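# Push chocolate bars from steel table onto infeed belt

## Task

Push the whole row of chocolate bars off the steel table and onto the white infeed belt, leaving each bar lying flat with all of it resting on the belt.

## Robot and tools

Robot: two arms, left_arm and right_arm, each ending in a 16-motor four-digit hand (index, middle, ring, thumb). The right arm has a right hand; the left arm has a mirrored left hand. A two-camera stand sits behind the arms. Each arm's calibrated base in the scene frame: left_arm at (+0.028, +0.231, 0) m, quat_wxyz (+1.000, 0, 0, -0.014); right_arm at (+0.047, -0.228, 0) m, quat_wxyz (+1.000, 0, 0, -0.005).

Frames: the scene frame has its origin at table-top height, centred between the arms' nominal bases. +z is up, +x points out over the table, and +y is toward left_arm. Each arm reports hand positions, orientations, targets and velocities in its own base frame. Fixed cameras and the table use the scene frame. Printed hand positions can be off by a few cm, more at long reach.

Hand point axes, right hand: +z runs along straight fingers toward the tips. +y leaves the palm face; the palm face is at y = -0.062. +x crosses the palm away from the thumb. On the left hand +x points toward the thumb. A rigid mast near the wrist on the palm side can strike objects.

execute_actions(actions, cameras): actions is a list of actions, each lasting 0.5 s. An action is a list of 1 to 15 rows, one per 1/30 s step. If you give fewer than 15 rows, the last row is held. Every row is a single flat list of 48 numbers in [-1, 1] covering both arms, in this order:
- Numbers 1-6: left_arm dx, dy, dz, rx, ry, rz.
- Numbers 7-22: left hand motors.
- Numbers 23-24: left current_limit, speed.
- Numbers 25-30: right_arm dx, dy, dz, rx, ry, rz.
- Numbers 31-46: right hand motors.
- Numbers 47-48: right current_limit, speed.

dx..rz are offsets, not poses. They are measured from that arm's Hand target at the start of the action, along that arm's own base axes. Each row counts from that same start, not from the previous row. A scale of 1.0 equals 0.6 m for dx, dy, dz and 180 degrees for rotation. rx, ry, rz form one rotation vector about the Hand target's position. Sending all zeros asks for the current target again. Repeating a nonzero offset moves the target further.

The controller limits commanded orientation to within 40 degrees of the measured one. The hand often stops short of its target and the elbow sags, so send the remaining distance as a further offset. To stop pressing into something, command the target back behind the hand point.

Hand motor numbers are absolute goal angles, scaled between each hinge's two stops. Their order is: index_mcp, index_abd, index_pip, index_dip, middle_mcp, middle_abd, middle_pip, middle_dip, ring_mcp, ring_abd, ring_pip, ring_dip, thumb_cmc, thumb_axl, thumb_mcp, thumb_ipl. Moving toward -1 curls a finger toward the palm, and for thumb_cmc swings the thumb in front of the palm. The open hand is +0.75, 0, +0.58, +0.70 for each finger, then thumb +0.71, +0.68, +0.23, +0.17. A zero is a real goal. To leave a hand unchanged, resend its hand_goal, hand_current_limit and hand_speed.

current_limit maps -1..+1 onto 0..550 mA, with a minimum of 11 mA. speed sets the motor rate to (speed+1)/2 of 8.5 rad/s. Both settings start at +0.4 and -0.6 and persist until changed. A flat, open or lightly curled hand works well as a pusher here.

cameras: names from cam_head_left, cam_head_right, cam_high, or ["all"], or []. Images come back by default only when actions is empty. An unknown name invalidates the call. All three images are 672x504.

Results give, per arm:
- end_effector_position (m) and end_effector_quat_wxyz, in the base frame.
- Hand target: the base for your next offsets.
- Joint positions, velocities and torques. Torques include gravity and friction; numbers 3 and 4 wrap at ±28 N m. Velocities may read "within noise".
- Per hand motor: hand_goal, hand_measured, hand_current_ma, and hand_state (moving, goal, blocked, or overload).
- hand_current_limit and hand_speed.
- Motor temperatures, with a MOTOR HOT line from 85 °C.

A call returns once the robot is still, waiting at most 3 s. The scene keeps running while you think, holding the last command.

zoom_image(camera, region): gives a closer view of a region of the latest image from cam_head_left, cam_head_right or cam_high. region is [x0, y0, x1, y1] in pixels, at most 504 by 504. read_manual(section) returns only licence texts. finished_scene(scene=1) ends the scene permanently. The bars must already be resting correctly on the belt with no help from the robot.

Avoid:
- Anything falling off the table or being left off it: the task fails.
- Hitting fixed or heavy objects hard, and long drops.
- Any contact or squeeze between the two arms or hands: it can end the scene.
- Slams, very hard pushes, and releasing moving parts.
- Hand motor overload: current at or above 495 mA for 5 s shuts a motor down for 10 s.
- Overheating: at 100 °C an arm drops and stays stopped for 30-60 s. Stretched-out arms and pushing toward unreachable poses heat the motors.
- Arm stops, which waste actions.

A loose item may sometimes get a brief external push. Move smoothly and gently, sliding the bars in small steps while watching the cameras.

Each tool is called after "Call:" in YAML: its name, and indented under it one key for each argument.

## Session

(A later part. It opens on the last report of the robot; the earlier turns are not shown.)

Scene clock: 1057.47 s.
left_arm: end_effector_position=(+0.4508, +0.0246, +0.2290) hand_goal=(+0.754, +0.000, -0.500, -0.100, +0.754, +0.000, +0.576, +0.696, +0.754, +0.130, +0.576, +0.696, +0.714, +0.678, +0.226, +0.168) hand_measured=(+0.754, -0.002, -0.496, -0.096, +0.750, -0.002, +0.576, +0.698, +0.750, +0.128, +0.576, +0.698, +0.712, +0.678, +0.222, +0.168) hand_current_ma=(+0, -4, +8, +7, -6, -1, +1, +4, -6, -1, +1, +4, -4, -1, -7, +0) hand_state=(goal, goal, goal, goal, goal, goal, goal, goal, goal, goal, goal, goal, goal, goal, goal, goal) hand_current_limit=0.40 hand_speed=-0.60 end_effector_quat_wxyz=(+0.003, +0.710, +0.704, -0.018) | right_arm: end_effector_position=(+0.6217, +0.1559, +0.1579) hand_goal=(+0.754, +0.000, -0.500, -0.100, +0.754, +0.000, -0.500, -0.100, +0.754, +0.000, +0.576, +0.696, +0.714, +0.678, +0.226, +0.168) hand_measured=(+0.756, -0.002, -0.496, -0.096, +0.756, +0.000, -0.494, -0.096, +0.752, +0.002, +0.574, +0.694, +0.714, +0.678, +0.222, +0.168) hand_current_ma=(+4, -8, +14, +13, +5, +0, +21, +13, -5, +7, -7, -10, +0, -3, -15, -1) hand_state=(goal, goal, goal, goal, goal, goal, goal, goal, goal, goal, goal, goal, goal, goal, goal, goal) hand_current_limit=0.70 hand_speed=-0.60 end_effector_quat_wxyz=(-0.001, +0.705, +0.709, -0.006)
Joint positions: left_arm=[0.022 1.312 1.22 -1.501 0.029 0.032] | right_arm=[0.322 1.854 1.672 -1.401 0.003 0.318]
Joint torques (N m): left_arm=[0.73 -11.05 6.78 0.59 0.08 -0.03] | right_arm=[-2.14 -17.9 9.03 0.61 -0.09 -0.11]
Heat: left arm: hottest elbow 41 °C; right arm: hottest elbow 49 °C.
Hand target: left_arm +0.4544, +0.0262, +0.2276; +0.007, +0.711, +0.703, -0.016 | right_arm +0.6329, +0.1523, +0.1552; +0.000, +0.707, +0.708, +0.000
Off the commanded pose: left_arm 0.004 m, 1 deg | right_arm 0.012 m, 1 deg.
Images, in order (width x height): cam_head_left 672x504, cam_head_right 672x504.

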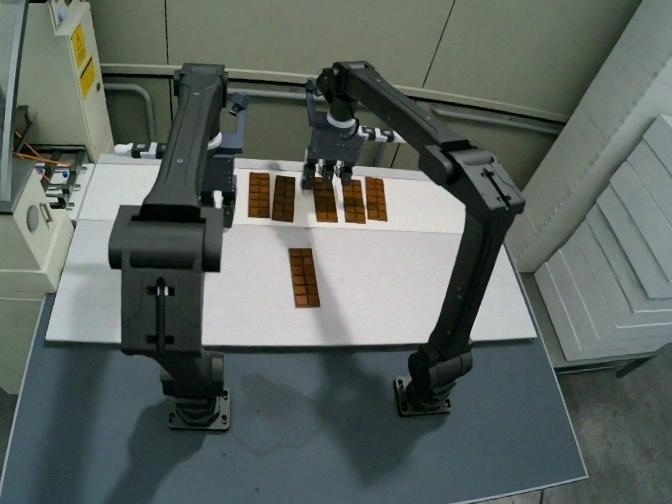

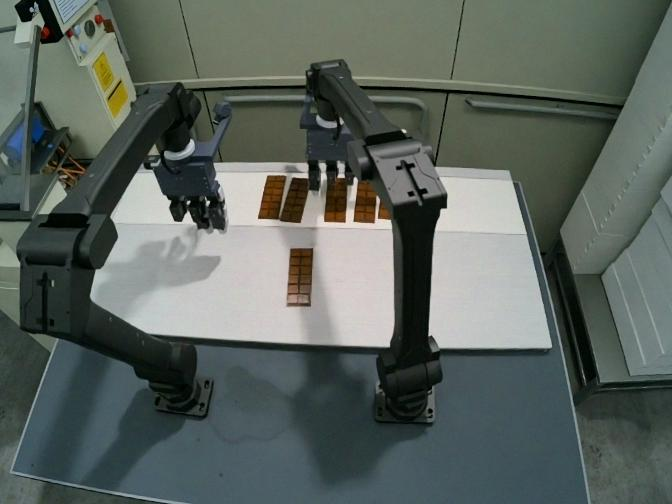

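Call:
execute_actions:
  actions:
    - [[0,0,0,0,0,0,0.754,0,-0.5,-0.1,0.754,0,0.576,0.696,0.754,0.13,0.576,0.696,0.714,0.678,0.226,0.168,0.4,-0.6,0.008,0.029,-0.007,0,0,0,0.754,0,-0.5,-0.1,0.754,0,-0.5,-0.1,0.754,0,0.576,0.696,0.714,0.678,0.226,0.168,0.7,-0.6]]
    - [[0,0,0,0,0,0,0.754,0,-0.5,-0.1,0.754,0,0.576,0.696,0.754,0.13,0.576,0.696,0.714,0.678,0.226,0.168,0.4,-0.6,0.008,0.029,0,0,0,0,0.754,0,-0.5,-0.1,0.754,0,-0.5,-0.1,0.754,0,0.576,0.696,0.714,0.678,0.226,0.168,0.7,-0.6]]
    - [[0,0,0,0,0,0,0.754,0,-0.5,-0.1,0.754,0,0.576,0.696,0.754,0.13,0.576,0.696,0.714,0.678,0.226,0.168,0.4,-0.6,0.008,0.029,0,0,0,0,0.754,0,-0.5,-0.1,0.754,0,-0.5,-0.1,0.754,0,0.576,0.696,0.714,0.678,0.226,0.168,0.7,-0.6]]
  cameras: ["all"]

Call:
zoom_image:
  camera: "cam_head_left"
  region: [240, 160, 400, 320]

Call:
zoom_image:
  camera: "cam_high"
  region: [220, 170, 430, 350]

Scene clock: 1076.37 s.
left_arm: end_effector_position=(+0.4508, +0.0246, +0.2290) hand_goal=(+0.754, +0.000, -0.500, -0.100, +0.754, +0.000, +0.576, +0.696, +0.754, +0.130, +0.576, +0.696, +0.714, +0.678, +0.226, +0.168) hand_measured=(+0.754, -0.002, -0.496, -0.096, +0.750, -0.002, +0.576, +0.698, +0.750, +0.128, +0.576, +0.698, +0.712, +0.678, +0.222, +0.168) hand_current_ma=(+0, -4, +8, +7, -6, -1, +1, +4, -6, -1, +1, +4, -4, -1, -7, +0) hand_state=(goal, goal, goal, goal, goal, goal, goal, goal, goal, goal, goal, goal, goal, goal, goal, goal) hand_current_limit=0.40 hand_speed=-0.60 end_effector_quat_wxyz=(+0.003, +0.710, +0.704, -0.018) | right_arm: end_effector_position=(+0.6333, +0.1751, +0.1501) hand_goal=(+0.754, +0.000, -0.500, -0.100, +0.754, +0.000, -0.500, -0.100, +0.754, +0.000, +0.576, +0.696, +0.714, +0.678, +0.226, +0.168) hand_measured=(+0.756, -0.002, -0.496, -0.096, +0.756, +0.000, -0.494, -0.096, +0.792, +0.080, +0.598, +0.708, +0.714, +0.678, +0.222, +0.168) hand_current_ma=(+4, -8, +14, +13, +5, +0, +21, +13, +176, +318, +91, +51, +0, -3, -16, -1) hand_state=(goal, goal, goal, goal, goal, goal, goal, goal, blocked, blocked, blocked, goal, goal, goal, goal, goal) hand_current_limit=0.70 hand_speed=-0.60 end_effector_quat_wxyz=(+0.002, +0.712, +0.702, -0.015)
Joint positions: left_arm=[0.022 1.312 1.22 -1.501 0.029 0.032] | right_arm=[0.353 1.915 1.743 -1.424 0.015 0.368]
Joint torques (N m): left_arm=[0.73 -10.99 6.8 0.57 0.08 -0.03] | right_arm=[1.61 -16.97 12.03 0.35 -0.58 0.16]
Heat: left arm: hottest elbow 41 °C; right arm: hottest elbow 48 °C.
Hand target: left_arm +0.4544, +0.0262, +0.2276; +0.007, +0.711, +0.703, -0.016 | right_arm +0.6473, +0.2042, +0.1510; -0.001, +0.707, +0.707, +0.000
Off the commanded pose: left_arm 0.004 m, 1 deg | right_arm 0.032 m, 2 deg.

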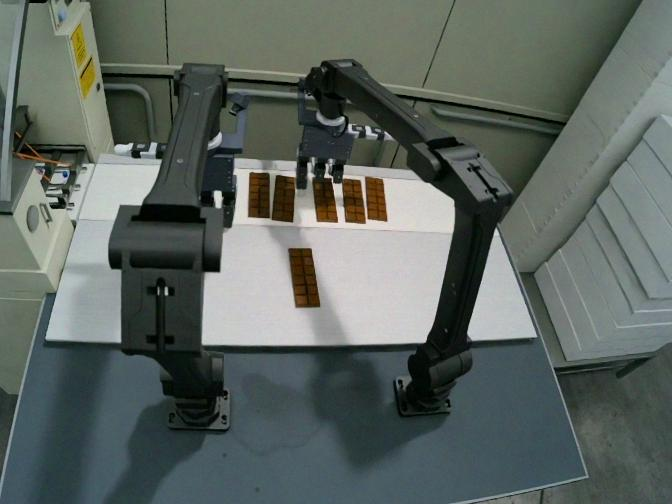

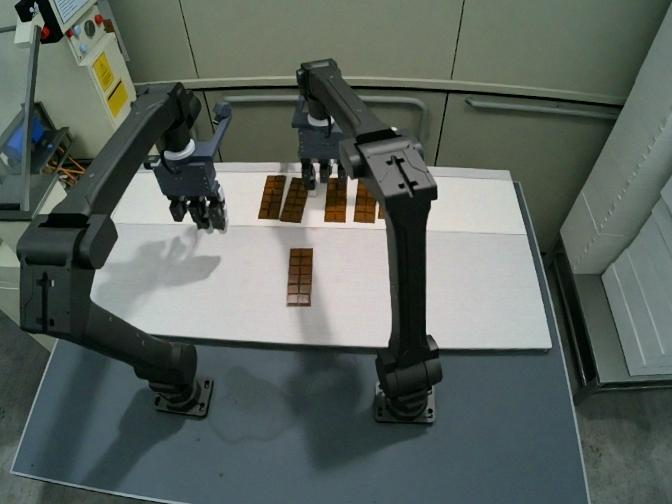

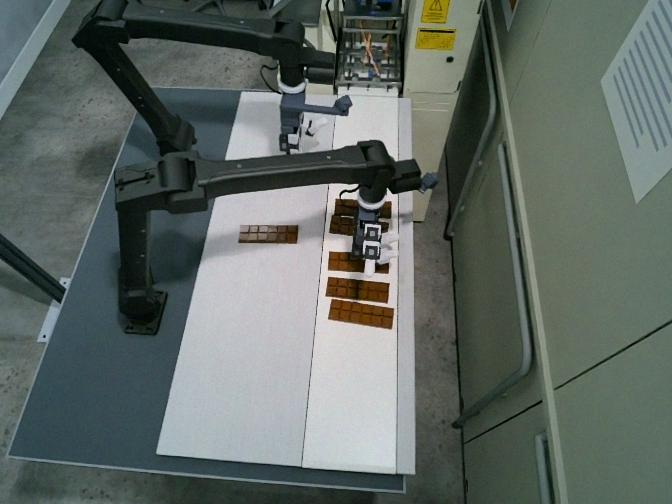

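Scaled by 3.150.

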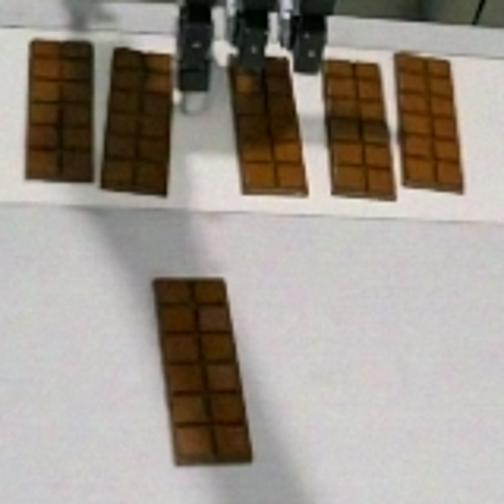

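Scaled by 2.400.

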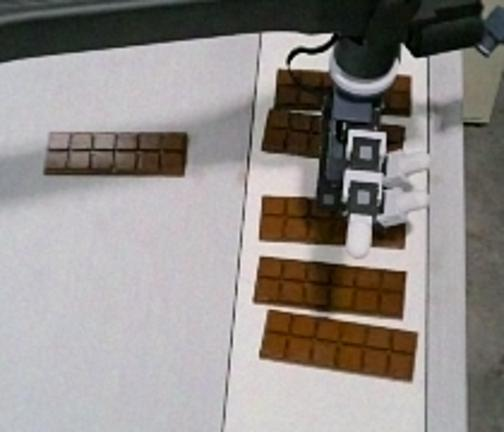

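Call:
execute_actions:
  actions:
    - [[0,0,0,0,0,0,0.754,0,-0.5,-0.1,0.754,0,0.576,0.696,0.754,0.13,0.576,0.696,0.714,0.678,0.226,0.168,0.4,-0.6,0,0.01,0.014,0,0,0,0.754,0,-0.5,-0.1,0.754,0,-0.5,-0.1,0.754,0,0.576,0.696,0.714,0.678,0.226,0.168,0.7,-0.6]]
    - [[0,0,0,0,0,0,0.754,0,-0.5,-0.1,0.754,0,0.576,0.696,0.754,0.13,0.576,0.696,0.714,0.678,0.226,0.168,0.4,-0.6,0,0.012,0,0,0,0,0.754,0,-0.5,-0.1,0.754,0,-0.5,-0.1,0.754,0,0.576,0.696,0.714,0.678,0.226,0.168,0.7,-0.6]]
  cameras: ["cam_head_left"]

Call:
zoom_image:
  camera: "cam_head_left"
  region: [240, 160, 400, 320]

Scene clock: 1085.73 s.
left_arm: end_effector_position=(+0.4508, +0.0246, +0.2290) hand_goal=(+0.754, +0.000, -0.500, -0.100, +0.754, +0.000, +0.576, +0.696, +0.754, +0.130, +0.576, +0.696, +0.714, +0.678, +0.226, +0.168) hand_measured=(+0.754, -0.002, -0.496, -0.096, +0.750, -0.002, +0.576, +0.698, +0.750, +0.128, +0.576, +0.698, +0.712, +0.678, +0.222, +0.168) hand_current_ma=(+0, -4, +8, +7, -6, -1, +1, +4, -6, -1, +1, +4, -4, -1, -7, +0) hand_state=(goal, goal, goal, goal, goal, goal, goal, goal, goal, goal, goal, goal, goal, goal, goal, goal) hand_current_limit=0.40 hand_speed=-0.60 end_effector_quat_wxyz=(+0.003, +0.710, +0.704, -0.018) | right_arm: end_effector_position=(+0.6343, +0.1937, +0.1510) hand_goal=(+0.754, +0.000, -0.500, -0.100, +0.754, +0.000, -0.500, -0.100, +0.754, +0.000, +0.576, +0.696, +0.714, +0.678, +0.226, +0.168) hand_measured=(+0.756, -0.002, -0.496, -0.096, +0.756, +0.000, -0.494, -0.096, +0.766, +0.058, +0.586, +0.704, +0.714, +0.678, +0.222, +0.168) hand_current_ma=(+4, -8, +14, +13, +5, +0, +21, +13, +57, +228, +41, +32, +0, -3, -16, -1) hand_state=(goal, goal, goal, goal, goal, goal, goal, goal, goal, blocked, goal, goal, goal, goal, goal, goal) hand_current_limit=0.70 hand_speed=-0.60 end_effector_quat_wxyz=(-0.001, +0.711, +0.703, -0.016)
Joint positions: left_arm=[0.022 1.312 1.22 -1.501 0.029 0.032] | right_arm=[0.38 1.938 1.782 -1.444 0.01 0.392]
Joint torques (N m): left_arm=[0.67 -10.99 6.8 0.58 0.08 -0.03] | right_arm=[1.03 -18.26 12.25 0.05 -0.37 0.14]
Heat: left arm: hottest elbow 41 °C; right arm: hottest elbow 48 °C.
Hand target: left_arm +0.4544, +0.0262, +0.2276; +0.007, +0.711, +0.703, -0.016 | right_arm +0.6473, +0.2176, +0.1594; +0.000, +0.707, +0.708, +0.000
Off the commanded pose: left_arm 0.004 m, 1 deg | right_arm 0.028 m, 2 deg.
Images, in order (width x height): cam_head_left 672x504.

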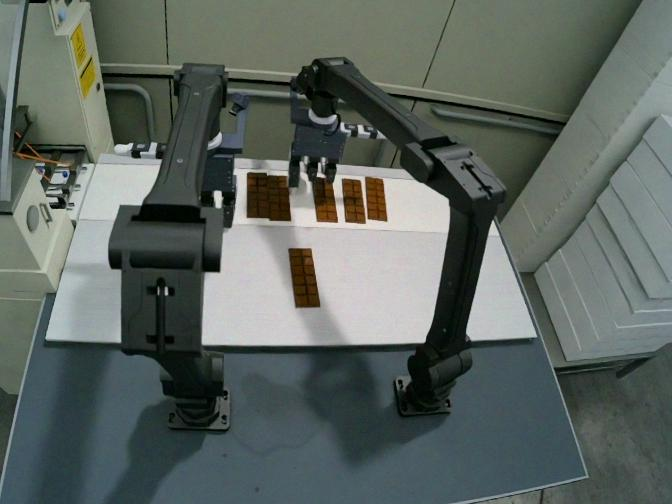

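Scaled by 3.150.

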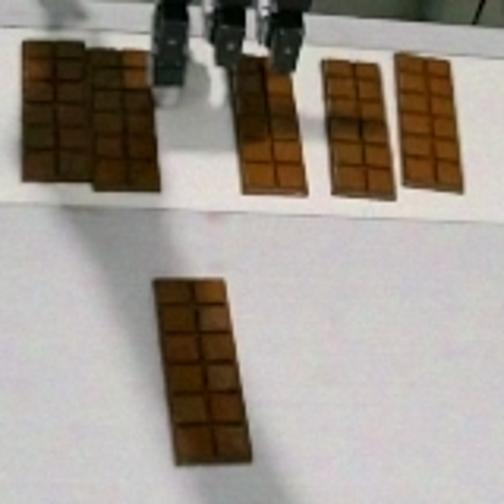

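Call:
execute_actions:
  actions:
    - [[0,0,0,0,0,0,0.754,0,-0.5,-0.1,0.754,0,0.576,0.696,0.754,0.13,0.576,0.696,0.714,0.678,0.226,0.168,0.4,-0.6,0,-0.025,0.03,0,0,0,0.754,0,-0.5,-0.1,0.754,0,-0.5,-0.1,0.754,0,0.576,0.696,0.714,0.678,0.226,0.168,0.4,-0.6]]
    - [[0,0,0,0,0,0,0.754,0,-0.5,-0.1,0.754,0,0.576,0.696,0.754,0.13,0.576,0.696,0.714,0.678,0.226,0.168,0.4,-0.6,-0.05,-0.005,0.08,0,0,0,0.754,0,-0.5,-0.1,0.754,0,-0.5,-0.1,0.754,0,0.576,0.696,0.714,0.678,0.226,0.168,0.4,-0.6]]
    - [[0,0,0,0,0,0,0.754,0,-0.5,-0.1,0.754,0,0.576,0.696,0.754,0.13,0.576,0.696,0.714,0.678,0.226,0.168,0.4,-0.6,-0.18,-0.015,0,0,0.0315,0,0.754,0,-0.5,-0.1,0.754,0,0.576,0.696,0.754,0.13,0.576,0.696,0.714,0.678,0.226,0.168,0.4,-0.6]]
    - [[0,0,0,0,0,0,0.754,0,-0.5,-0.1,0.754,0,0.576,0.696,0.754,0.13,0.576,0.696,0.714,0.678,0.226,0.168,0.4,-0.6,-0.19,-0.014,-0.059,0,0.0315,0,0.754,0,-0.5,-0.1,0.754,0,0.576,0.696,0.754,0.13,0.576,0.696,0.714,0.678,0.226,0.168,0.4,-0.6]]
    - [[0,0,0,0,0,0,0.754,0,-0.5,-0.1,0.754,0,0.576,0.696,0.754,0.13,0.576,0.696,0.714,0.678,0.226,0.168,0.4,-0.6,-0.185,0,-0.059,0,0.0315,0,0.754,0,-0.5,-0.1,0.754,0,0.576,0.696,0.754,0.13,0.576,0.696,0.714,0.678,0.226,0.168,0.4,-0.6]]
    - [[0,0,0,0,0,0,0.754,0,-0.5,-0.1,0.754,0,0.576,0.696,0.754,0.13,0.576,0.696,0.714,0.678,0.226,0.168,0.4,-0.6,0,0,-0.05,0,0,0,0.754,0,-0.5,-0.1,0.754,0,0.576,0.696,0.754,0.13,0.576,0.696,0.714,0.678,0.226,0.168,0.4,-0.6]]
  cameras: ["all"]

Call:
zoom_image:
  camera: "cam_head_left"
  region: [240, 160, 400, 320]

Call:
zoom_image:
  camera: "cam_head_right"
  region: [250, 160, 410, 320]

Call:
zoom_image:
  camera: "cam_high"
  region: [220, 170, 430, 350]

Scene clock: 1121.20 s.
left_arm: end_effector_position=(+0.4508, +0.0246, +0.2290) hand_goal=(+0.754, +0.000, -0.500, -0.100, +0.754, +0.000, +0.576, +0.696, +0.754, +0.130, +0.576, +0.696, +0.714, +0.678, +0.226, +0.168) hand_measured=(+0.754, -0.002, -0.496, -0.096, +0.750, -0.002, +0.576, +0.698, +0.750, +0.128, +0.576, +0.698, +0.712, +0.678, +0.222, +0.168) hand_current_ma=(+0, -4, +8, +7, -6, -1, +1, +4, -6, -1, +1, +4, -4, -1, -7, +0) hand_state=(goal, goal, goal, goal, goal, goal, goal, goal, goal, goal, goal, goal, goal, goal, goal, goal) hand_current_limit=0.40 hand_speed=-0.60 end_effector_quat_wxyz=(+0.003, +0.710, +0.704, -0.018) | right_arm: end_effector_position=(+0.2866, +0.1783, +0.1283) hand_goal=(+0.754, +0.000, -0.500, -0.100, +0.754, +0.000, +0.576, +0.696, +0.754, +0.130, +0.576, +0.696, +0.714, +0.678, +0.226, +0.168) hand_measured=(+0.752, -0.002, -0.496, -0.096, +0.748, +0.000, +0.572, +0.694, +0.748, +0.128, +0.576, +0.698, +0.712, +0.678, +0.222, +0.168) hand_current_ma=(-7, -8, +13, +13, -22, +0, -16, -11, -24, -9, +1, +8, -11, -3, -16, -1) hand_state=(goal, goal, goal, goal, goal, goal, goal, goal, goal, goal, goal, goal, goal, goal, goal, goal) hand_current_limit=0.40 hand_speed=-0.60 end_effector_quat_wxyz=(-0.106, +0.700, +0.699, -0.103)
Joint positions: left_arm=[0.022 1.312 1.22 -1.501 0.029 0.032] | right_arm=[0.665 1.285 0.96 -1.479 -0.185 0.646]
Joint torques (N m): left_arm=[0.73 -10.99 6.83 0.57 0.08 -0.03] | right_arm=[0.21 -7.88 6.6 0.17 -0.21 0.11]
Heat: left arm: hottest elbow 41 °C; right arm: hottest elbow 51 °C.
Hand target: left_arm +0.4544, +0.0262, +0.2276; +0.007, +0.711, +0.703, -0.016 | right_arm +0.2842, +0.1821, +0.1245; -0.105, +0.699, +0.700, -0.105
Off the commanded pose: left_arm 0.004 m, 1 deg | right_arm 0.006 m, 0 deg.

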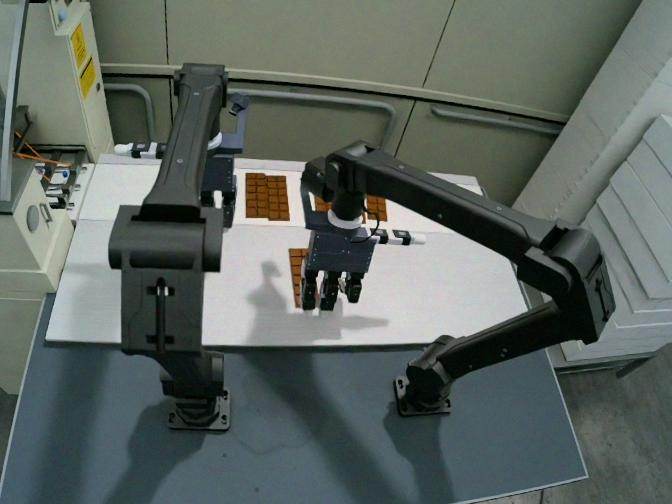

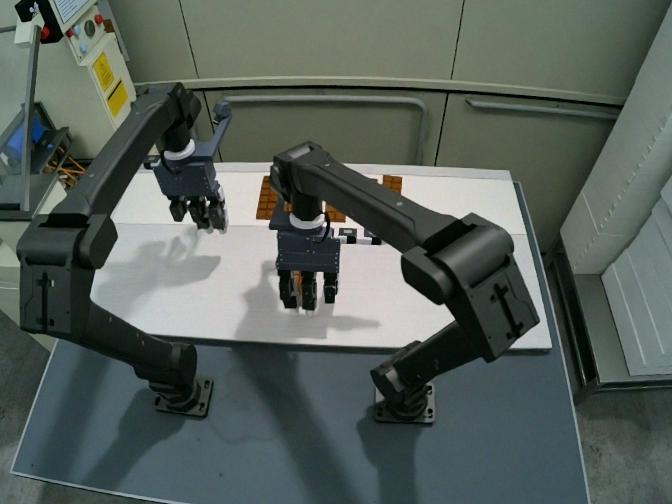

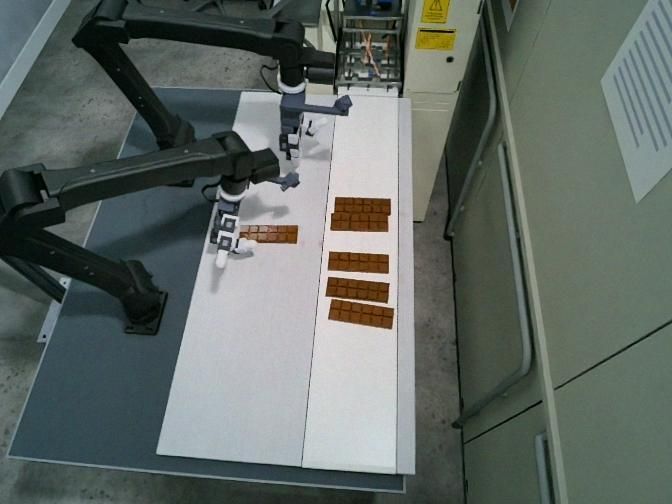

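Scaled by 3.150.

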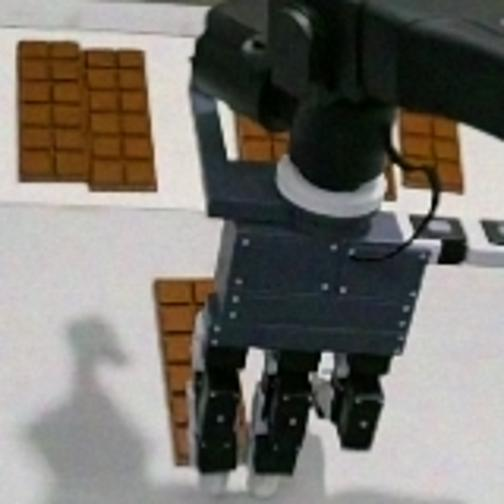

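Scaled by 3.150.

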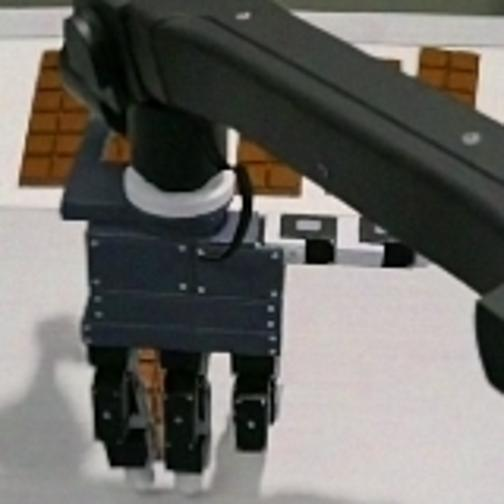

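Scaled by 2.400.

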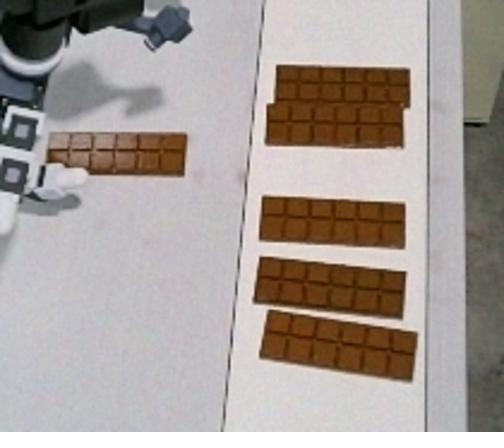

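Call:
execute_actions:
  actions:
    - [[0,0,0,0,0,0,0.754,0,-0.5,-0.1,0.754,0,0.576,0.696,0.754,0.13,0.576,0.696,0.714,0.678,0.226,0.168,0.4,-0.6,0,0.015,-0.008,0,0,0,0.754,0,-0.5,-0.1,0.754,0,0.576,0.696,0.754,0.13,0.576,0.696,0.714,0.678,0.226,0.168,0.4,-0.6]]
    - [[0,0,0,0,0,0,0.754,0,-0.5,-0.1,0.754,0,0.576,0.696,0.754,0.13,0.576,0.696,0.714,0.678,0.226,0.168,0.4,-0.6,0,0,-0.008,0,0,0,0.754,0,-0.5,-0.1,0.754,0,0.576,0.696,0.754,0.13,0.576,0.696,0.714,0.678,0.226,0.168,0.4,-0.6]]
    - [[0,0,0,0,0,0,0.754,0,-0.5,-0.1,0.754,0,0.576,0.696,0.754,0.13,0.576,0.696,0.714,0.678,0.226,0.168,0.4,-0.6,0.06,0,0.0175,0,0,0,0.754,0,-0.5,-0.1,0.754,0,0.576,0.696,0.754,0.13,0.576,0.696,0.714,0.678,0.226,0.168,0.4,-0.6]]
  cameras: ["all"]

Call:
zoom_image:
  camera: "cam_head_left"
  region: [240, 160, 400, 320]

Call:
zoom_image:
  camera: "cam_head_right"
  region: [250, 160, 410, 320]

Call:
zoom_image:
  camera: "cam_high"
  region: [310, 180, 410, 280]

Scene clock: 1143.63 s.
left_arm: end_effector_position=(+0.4508, +0.0246, +0.2290) hand_goal=(+0.754, +0.000, -0.500, -0.100, +0.754, +0.000, +0.576, +0.696, +0.754, +0.130, +0.576, +0.696, +0.714, +0.678, +0.226, +0.168) hand_measured=(+0.754, -0.002, -0.496, -0.096, +0.750, -0.002, +0.576, +0.698, +0.750, +0.128, +0.576, +0.698, +0.712, +0.678, +0.222, +0.168) hand_current_ma=(+0, -4, +8, +7, -6, -1, +1, +4, -6, -1, +1, +4, -4, -1, -7, +0) hand_state=(goal, goal, goal, goal, goal, goal, goal, goal, goal, goal, goal, goal, goal, goal, goal, goal) hand_current_limit=0.40 hand_speed=-0.60 end_effector_quat_wxyz=(+0.003, +0.710, +0.704, -0.018) | right_arm: end_effector_position=(+0.3016, +0.1871, +0.1156) hand_goal=(+0.754, +0.000, -0.500, -0.100, +0.754, +0.000, +0.576, +0.696, +0.754, +0.130, +0.576, +0.696, +0.714, +0.678, +0.226, +0.168) hand_measured=(+0.752, -0.002, -0.496, -0.096, +0.776, -0.010, +0.594, +0.704, +0.764, +0.124, +0.582, +0.700, +0.712, +0.678, +0.222, +0.168) hand_current_ma=(-6, -8, +13, +13, +101, -38, +71, +31, +44, -21, +27, +13, -11, -3, -17, -1) hand_state=(goal, goal, goal, goal, blocked, goal, goal, goal, goal, goal, goal, goal, goal, goal, goal, goal) hand_current_limit=0.40 hand_speed=-0.60 end_effector_quat_wxyz=(-0.111, +0.696, +0.700, -0.113)
Joint positions: left_arm=[0.022 1.312 1.22 -1.501 0.029 0.032] | right_arm=[0.654 1.358 0.993 -1.464 -0.188 0.623]
Joint torques (N m): left_arm=[0.73 -10.99 6.8 0.59 0.08 -0.03] | right_arm=[-2.43 -7.53 10.36 -0.64 0.34 -0.07]
Heat: left arm: hottest elbow 41 °C; right arm: hottest elbow 49 °C.
Hand target: left_arm +0.4544, +0.0262, +0.2276; +0.007, +0.711, +0.703, -0.016 | right_arm +0.3203, +0.1912, +0.1254; -0.105, +0.699, +0.700, -0.105
Off the commanded pose: left_arm 0.004 m, 1 deg | right_arm 0.021 m, 1 deg.

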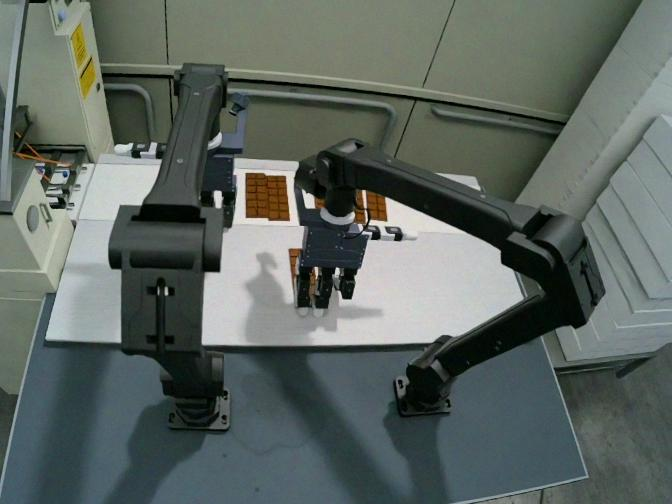

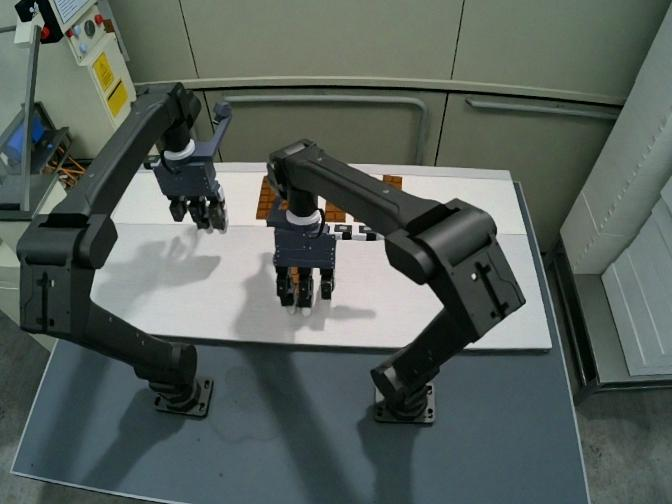

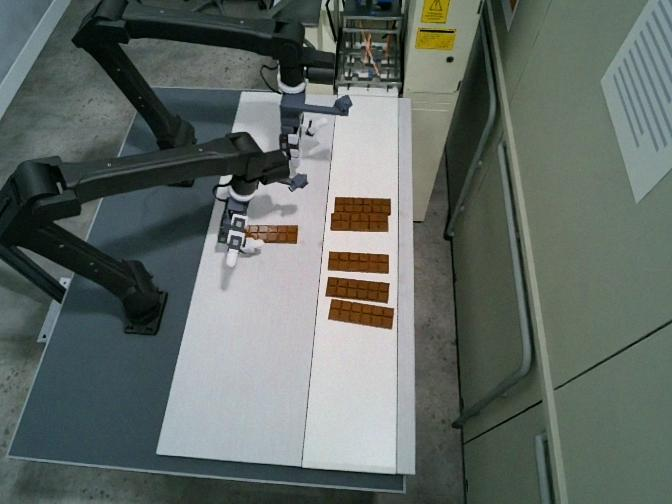

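Scaled by 3.150.

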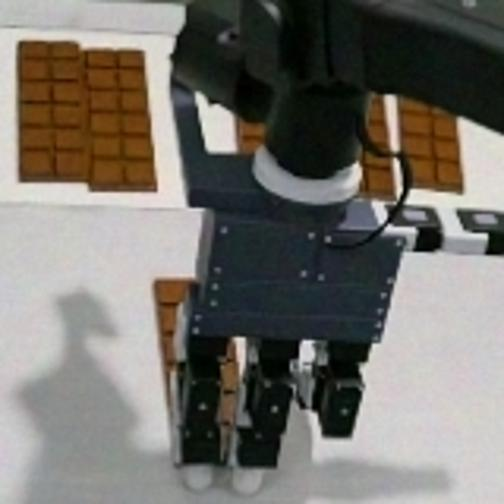

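Scaled by 3.150.

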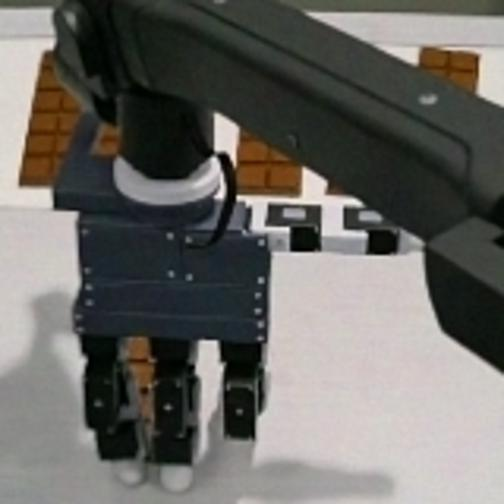

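Scaled by 5.040.

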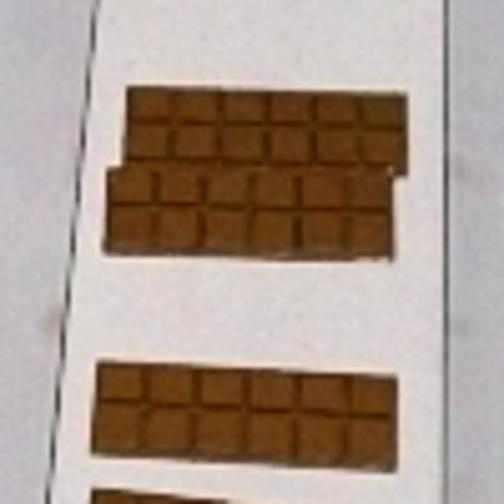

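Call:
execute_actions:
  actions:
    - [[0,0,0,0,0,0,0.754,0,-0.5,-0.1,0.754,0,0.576,0.696,0.754,0.13,0.576,0.696,0.714,0.678,0.226,0.168,0.4,-0.6,0.085,-0.012,0.002,0,0,0,0.754,0,-0.5,-0.1,0.754,0,0.576,0.696,0.754,0.13,0.576,0.696,0.714,0.678,0.226,0.168,0.4,-0.6]]
    - [[0,0,0,0,0,0,0.754,0,-0.5,-0.1,0.754,0,0.576,0.696,0.754,0.13,0.576,0.696,0.714,0.678,0.226,0.168,0.4,-0.6,0.07,-0.012,0.002,0,0,0,0.754,0,-0.5,-0.1,0.754,0,0.576,0.696,0.754,0.13,0.576,0.696,0.714,0.678,0.226,0.168,0.4,-0.6]]
  cameras: ["all"]

Call:
zoom_image:
  camera: "cam_head_left"
  region: [240, 160, 400, 320]

Call:
zoom_image:
  camera: "cam_head_right"
  region: [250, 160, 410, 320]

Call:
zoom_image:
  camera: "cam_high"
  region: [220, 170, 430, 350]

Scene clock: 1159.40 s.
left_arm: end_effector_position=(+0.4508, +0.0246, +0.2290) hand_goal=(+0.754, +0.000, -0.500, -0.100, +0.754, +0.000, +0.576, +0.696, +0.754, +0.130, +0.576, +0.696, +0.714, +0.678, +0.226, +0.168) hand_measured=(+0.754, -0.002, -0.496, -0.096, +0.750, -0.002, +0.576, +0.698, +0.750, +0.128, +0.576, +0.698, +0.712, +0.678, +0.222, +0.168) hand_current_ma=(+0, -4, +8, +7, -6, -1, +1, +4, -6, -1, +1, +4, -4, -1, -7, +0) hand_state=(goal, goal, goal, goal, goal, goal, goal, goal, goal, goal, goal, goal, goal, goal, goal, goal) hand_current_limit=0.40 hand_speed=-0.60 end_effector_quat_wxyz=(+0.003, +0.710, +0.704, -0.018) | right_arm: end_effector_position=(+0.3911, +0.1702, +0.1165) hand_goal=(+0.754, +0.000, -0.500, -0.100, +0.754, +0.000, +0.576, +0.696, +0.754, +0.130, +0.576, +0.696, +0.714, +0.678, +0.226, +0.168) hand_measured=(+0.752, -0.002, -0.496, -0.096, +0.772, +0.000, +0.592, +0.704, +0.766, +0.132, +0.586, +0.700, +0.712, +0.678, +0.222, +0.168) hand_current_ma=(-6, -8, +13, +13, +84, -3, +62, +34, +53, +7, +43, +17, -11, -3, -17, -1) hand_state=(goal, goal, goal, goal, goal, goal, goal, goal, goal, goal, goal, goal, goal, goal, goal, goal) hand_current_limit=0.40 hand_speed=-0.60 end_effector_quat_wxyz=(-0.111, +0.698, +0.697, -0.120)
Joint positions: left_arm=[0.022 1.312 1.22 -1.501 0.029 0.032] | right_arm=[0.491 1.542 1.188 -1.514 -0.142 0.472]
Joint torques (N m): left_arm=[0.73 -10.99 6.8 0.57 0.08 -0.04] | right_arm=[-1.67 -10.81 10.93 -0.5 0.13 -0.08]
Heat: left arm: hottest elbow 41 °C; right arm: hottest elbow 48 °C.
Hand target: left_arm +0.4544, +0.0262, +0.2276; +0.007, +0.711, +0.703, -0.016 | right_arm +0.4132, +0.1768, +0.1278; -0.105, +0.699, +0.700, -0.105
Off the commanded pose: left_arm 0.004 m, 1 deg | right_arm 0.026 m, 2 deg.

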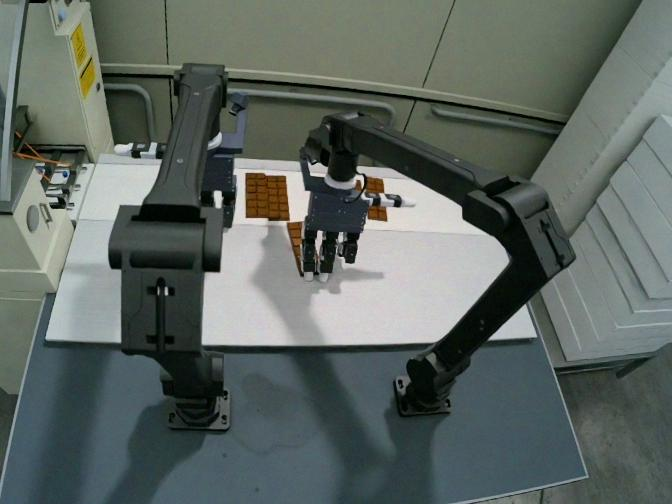

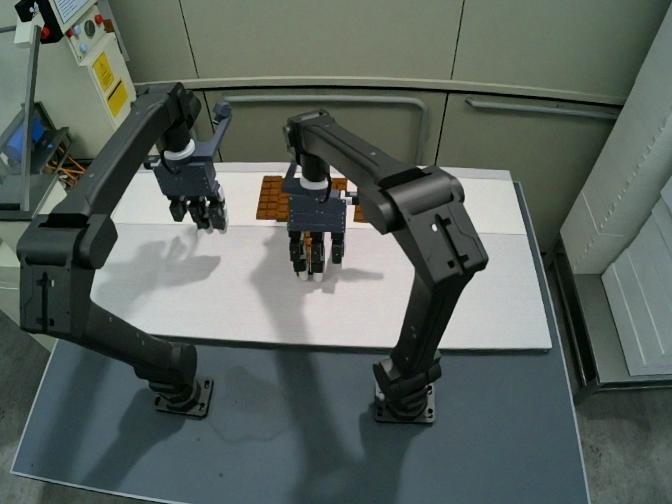

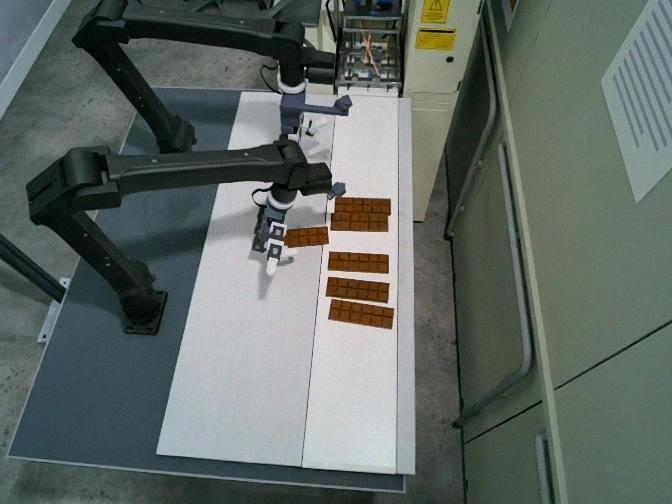

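Scaled by 3.150.

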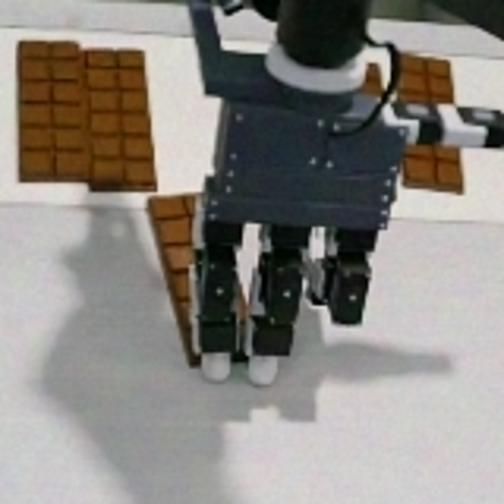

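Scaled by 3.150.

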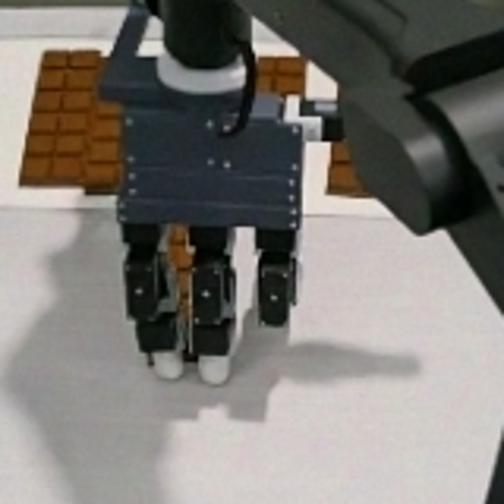

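Scaled by 2.400.

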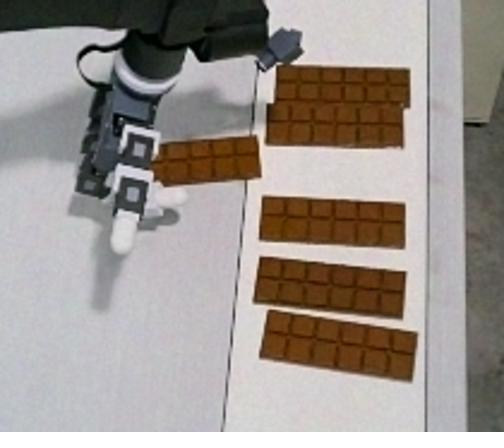

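Call:
execute_actions:
  actions:
    - [[0,0,0,0,0,0,0.754,0,-0.5,-0.1,0.754,0,0.576,0.696,0.754,0.13,0.576,0.696,0.714,0.678,0.226,0.168,0.4,-0.6,-0.05,0,0.04,0,0,0,0.754,0,-0.5,-0.1,0.754,0,0.576,0.696,0.754,0.13,0.576,0.696,0.714,0.678,0.226,0.168,0.4,-0.6]]
    - [[0,0,0,0,0,0,0.754,0,-0.5,-0.1,0.754,0,0.576,0.696,0.754,0.13,0.576,0.696,0.714,0.678,0.226,0.168,0.4,-0.6,0,0,0.1,0,-0.0472,0,0.754,0,-0.5,-0.1,0.754,0,-0.5,-0.1,0.754,0,0.576,0.696,0.714,0.678,0.226,0.168,0.4,-0.6]]
    - [[0,0,0,0,0,0,0.754,0,-0.5,-0.1,0.754,0,0.576,0.696,0.754,0.13,0.576,0.696,0.714,0.678,0.226,0.168,0.4,-0.6,0.1,0.035,0,0,-0.0472,0,0.754,0,-0.5,-0.1,0.754,0,-0.5,-0.1,0.754,0,0.576,0.696,0.714,0.678,0.226,0.168,0.7,-0.6]]
    - [[0,0,0,0,0,0,0.754,0,-0.5,-0.1,0.754,0,0.576,0.696,0.754,0.13,0.576,0.696,0.714,0.678,0.226,0.168,0.4,-0.6,0.11,0.035,-0.04,0,0,0,0.754,0,-0.5,-0.1,0.754,0,-0.5,-0.1,0.754,0,0.576,0.696,0.714,0.678,0.226,0.168,0.7,-0.6]]
    - [[0,0,0,0,0,0,0.754,0,-0.5,-0.1,0.754,0,0.576,0.696,0.754,0.13,0.576,0.696,0.714,0.678,0.226,0.168,0.4,-0.6,0,0,-0.05,0,0,0,0.754,0,-0.5,-0.1,0.754,0,-0.5,-0.1,0.754,0,0.576,0.696,0.714,0.678,0.226,0.168,0.7,-0.6]]
  cameras: ["all"]

Call:
zoom_image:
  camera: "cam_head_left"
  region: [240, 160, 400, 320]

Call:
zoom_image:
  camera: "cam_head_right"
  region: [250, 160, 410, 320]

Call:
zoom_image:
  camera: "cam_high"
  region: [220, 170, 430, 350]

Scene clock: 1228.70 s.
left_arm: end_effector_position=(+0.4508, +0.0246, +0.2290) hand_goal=(+0.754, +0.000, -0.500, -0.100, +0.754, +0.000, +0.576, +0.696, +0.754, +0.130, +0.576, +0.696, +0.714, +0.678, +0.226, +0.168) hand_measured=(+0.754, -0.002, -0.496, -0.096, +0.750, -0.002, +0.576, +0.698, +0.750, +0.128, +0.576, +0.698, +0.712, +0.678, +0.222, +0.168) hand_current_ma=(+0, -4, +8, +7, -6, -1, +1, +4, -6, -1, +1, +4, -4, -1, -7, +0) hand_state=(goal, goal, goal, goal, goal, goal, goal, goal, goal, goal, goal, goal, goal, goal, goal, goal) hand_current_limit=0.40 hand_speed=-0.60 end_effector_quat_wxyz=(+0.003, +0.710, +0.704, -0.018) | right_arm: end_effector_position=(+0.4962, +0.2197, +0.1574) hand_goal=(+0.754, +0.000, -0.500, -0.100, +0.754, +0.000, -0.500, -0.100, +0.754, +0.000, +0.576, +0.696, +0.714, +0.678, +0.226, +0.168) hand_measured=(+0.754, -0.002, -0.496, -0.096, +0.754, -0.002, -0.492, -0.096, +0.752, +0.002, +0.578, +0.698, +0.712, +0.678, +0.222, +0.168) hand_current_ma=(+0, -8, +13, +13, +0, -9, +31, +13, -8, +7, +5, +10, -4, -3, -17, -1) hand_state=(goal, goal, goal, goal, goal, goal, goal, goal, goal, goal, goal, goal, goal, goal, goal, goal) hand_current_limit=0.70 hand_speed=-0.60 end_effector_quat_wxyz=(-0.004, +0.705, +0.709, -0.007)
Joint positions: left_arm=[0.022 1.312 1.22 -1.501 0.029 0.032] | right_arm=[0.532 1.629 1.369 -1.326 -0.004 0.526]
Joint torques (N m): left_arm=[0.67 -10.93 6.84 0.58 0.08 -0.03] | right_arm=[-2.08 -13.74 9.06 0.59 0.19 -0.11]
Heat: left arm: hottest elbow 41 °C; right arm: hottest elbow 49 °C.
Hand target: left_arm +0.4544, +0.0262, +0.2276; +0.007, +0.711, +0.703, -0.016 | right_arm +0.5092, +0.2189, +0.1579; -0.001, +0.707, +0.708, +0.000
Off the commanded pose: left_arm 0.004 m, 1 deg | right_arm 0.013 m, 1 deg.

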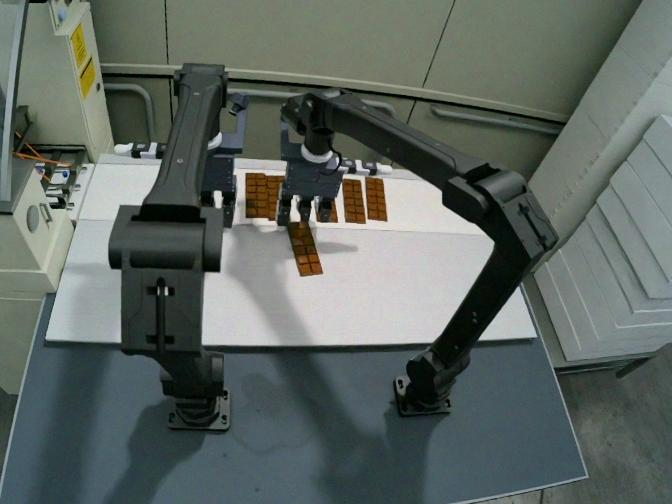

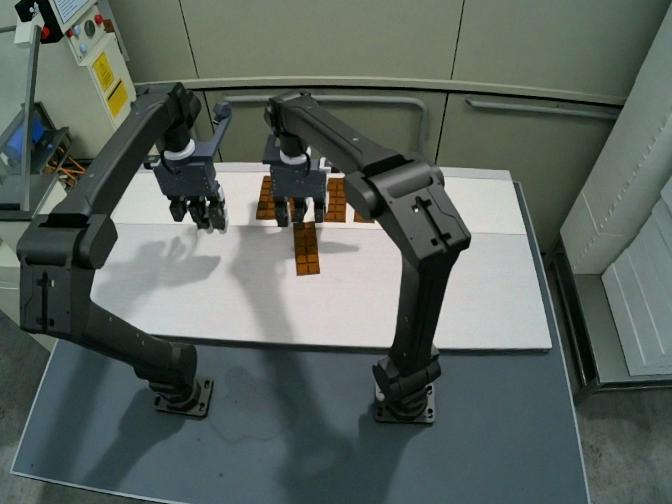

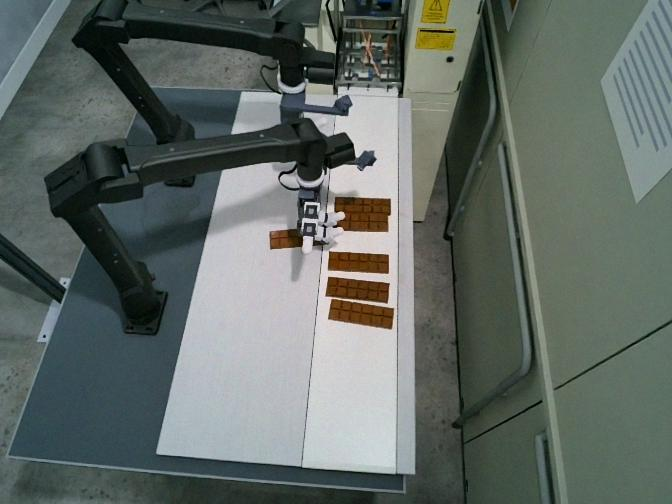

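Scaled by 3.150.

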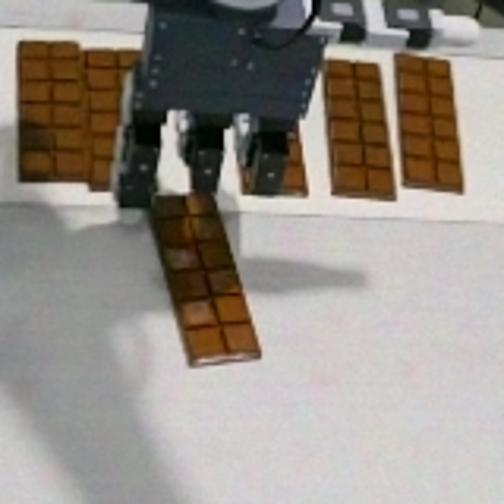

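Scaled by 3.150.

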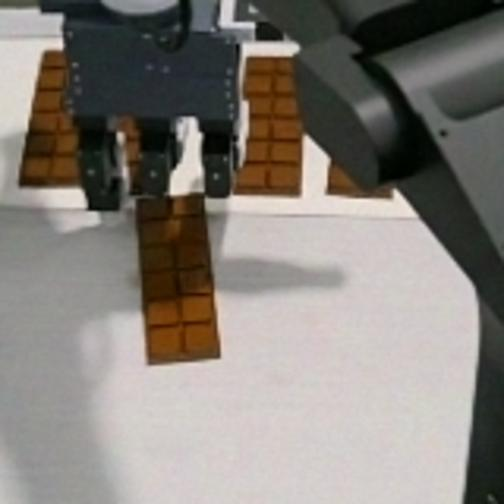

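Scaled by 2.400.

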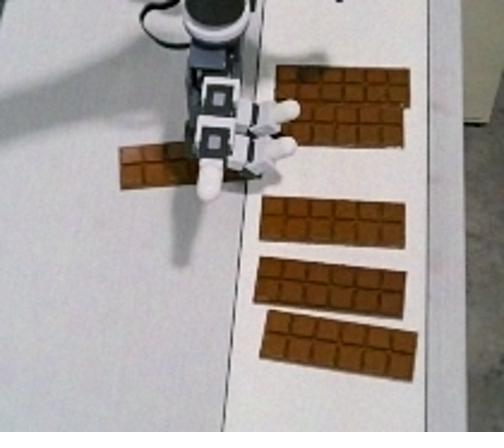

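Call:
execute_actions:
  actions:
    - [[0,0,0,0,0,0,0.754,0,-0.5,-0.1,0.754,0,0.576,0.696,0.754,0.13,0.576,0.696,0.714,0.678,0.226,0.168,0.4,-0.6,0,0,-0.0125,0,0,0,0.754,0,-0.5,-0.1,0.754,0,-0.5,-0.1,0.754,0,0.576,0.696,0.714,0.678,0.226,0.168,0.7,-0.6]]
    - [[0,0,0,0,0,0,0.754,0,-0.5,-0.1,0.754,0,0.576,0.696,0.754,0.13,0.576,0.696,0.714,0.678,0.226,0.168,0.4,-0.6,0,-0.03,0.002,0,0,0,0.754,0,-0.5,-0.1,0.754,0,-0.5,-0.1,0.754,0,0.576,0.696,0.714,0.678,0.226,0.168,0.7,-0.6]]
    - [[0,0,0,0,0,0,0.754,0,-0.5,-0.1,0.754,0,0.576,0.696,0.754,0.13,0.576,0.696,0.714,0.678,0.226,0.168,0.4,-0.6,0,-0.022,0,0,0,0,0.754,0,-0.5,-0.1,0.754,0,-0.5,-0.1,0.754,0,0.576,0.696,0.714,0.678,0.226,0.168,0.7,-0.6]]
  cameras: ["cam_head_left","cam_head_right"]

Call:
zoom_image:
  camera: "cam_head_left"
  region: [240, 160, 400, 320]

Call:
zoom_image:
  camera: "cam_head_right"
  region: [250, 160, 410, 320]

Scene clock: 1244.13 s.
left_arm: end_effector_position=(+0.4508, +0.0246, +0.2290) hand_goal=(+0.754, +0.000, -0.500, -0.100, +0.754, +0.000, +0.576, +0.696, +0.754, +0.130, +0.576, +0.696, +0.714, +0.678, +0.226, +0.168) hand_measured=(+0.754, -0.002, -0.496, -0.096, +0.750, -0.002, +0.576, +0.698, +0.750, +0.128, +0.576, +0.698, +0.712, +0.678, +0.222, +0.168) hand_current_ma=(+0, -4, +8, +7, -6, -1, +1, +4, -6, -1, +1, +4, -4, -1, -7, +0) hand_state=(goal, goal, goal, goal, goal, goal, goal, goal, goal, goal, goal, goal, goal, goal, goal, goal) hand_current_limit=0.40 hand_speed=-0.60 end_effector_quat_wxyz=(+0.003, +0.710, +0.704, -0.018) | right_arm: end_effector_position=(+0.5094, +0.1975, +0.1500) hand_goal=(+0.754, +0.000, -0.500, -0.100, +0.754, +0.000, -0.500, -0.100, +0.754, +0.000, +0.576, +0.696, +0.714, +0.678, +0.226, +0.168) hand_measured=(+0.754, -0.002, -0.496, -0.096, +0.754, -0.002, -0.492, -0.096, +0.754, -0.008, +0.576, +0.698, +0.712, +0.678, +0.222, +0.168) hand_current_ma=(+0, -8, +13, +13, +0, -9, +31, +13, -4, -27, +1, +6, -4, -3, -17, -1) hand_state=(goal, goal, goal, goal, goal, goal, goal, goal, goal, goal, goal, goal, goal, goal, goal, goal) hand_current_limit=0.70 hand_speed=-0.60 end_effector_quat_wxyz=(-0.003, +0.705, +0.710, -0.003)
Joint positions: left_arm=[0.022 1.312 1.22 -1.501 0.029 0.032] | right_arm=[0.477 1.632 1.351 -1.297 -0.005 0.47]
Joint torques (N m): left_arm=[0.73 -10.93 6.8 0.58 0.07 -0.03] | right_arm=[-2.32 -16.73 6.26 0.49 0.23 -0.11]
Heat: left arm: hottest elbow 41 °C; right arm: hottest elbow 49 °C.
Hand target: left_arm +0.4544, +0.0262, +0.2276; +0.007, +0.711, +0.703, -0.016 | right_arm +0.5092, +0.1875, +0.1516; -0.001, +0.707, +0.707, +0.000
Off the commanded pose: left_arm 0.004 m, 1 deg | right_arm 0.010 m, 1 deg.
Images, in order (width x height): cam_head_left 672x504, cam_head_right 672x504.

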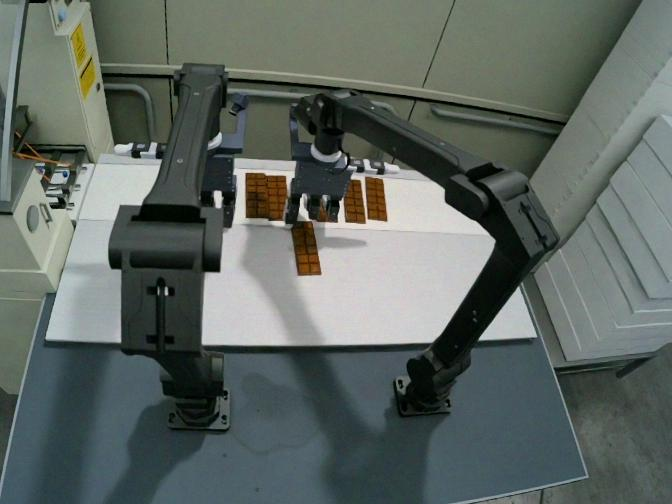

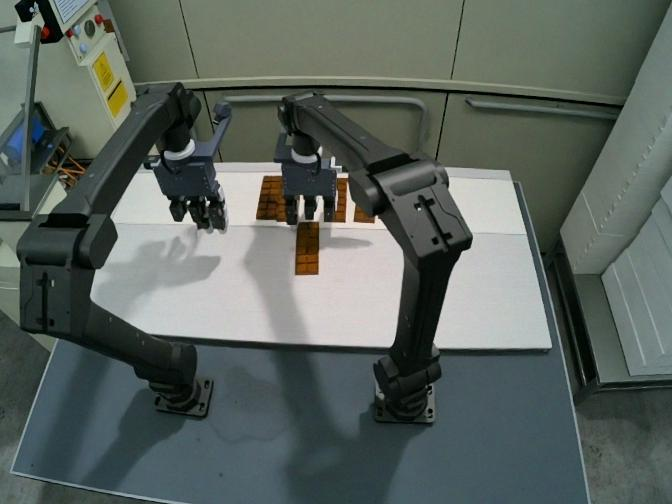

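Scaled by 3.150.

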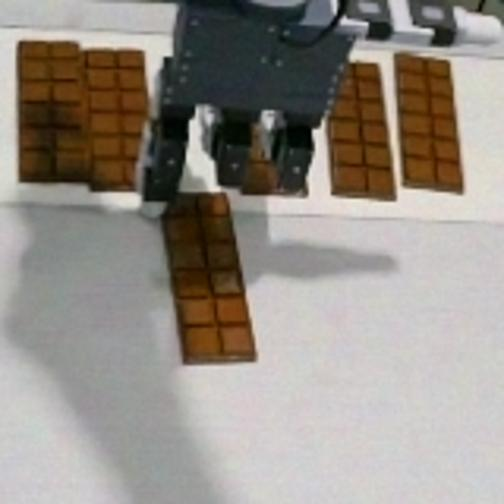

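Scaled by 3.150.

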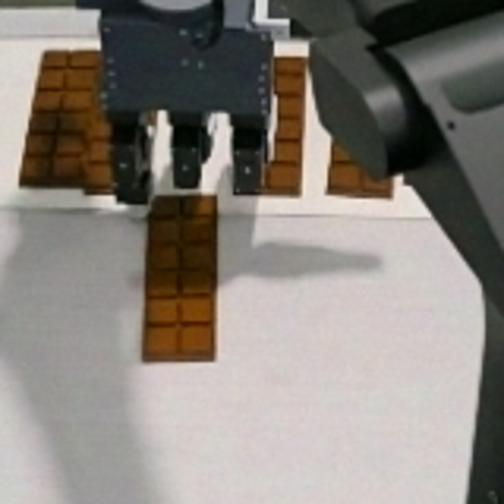

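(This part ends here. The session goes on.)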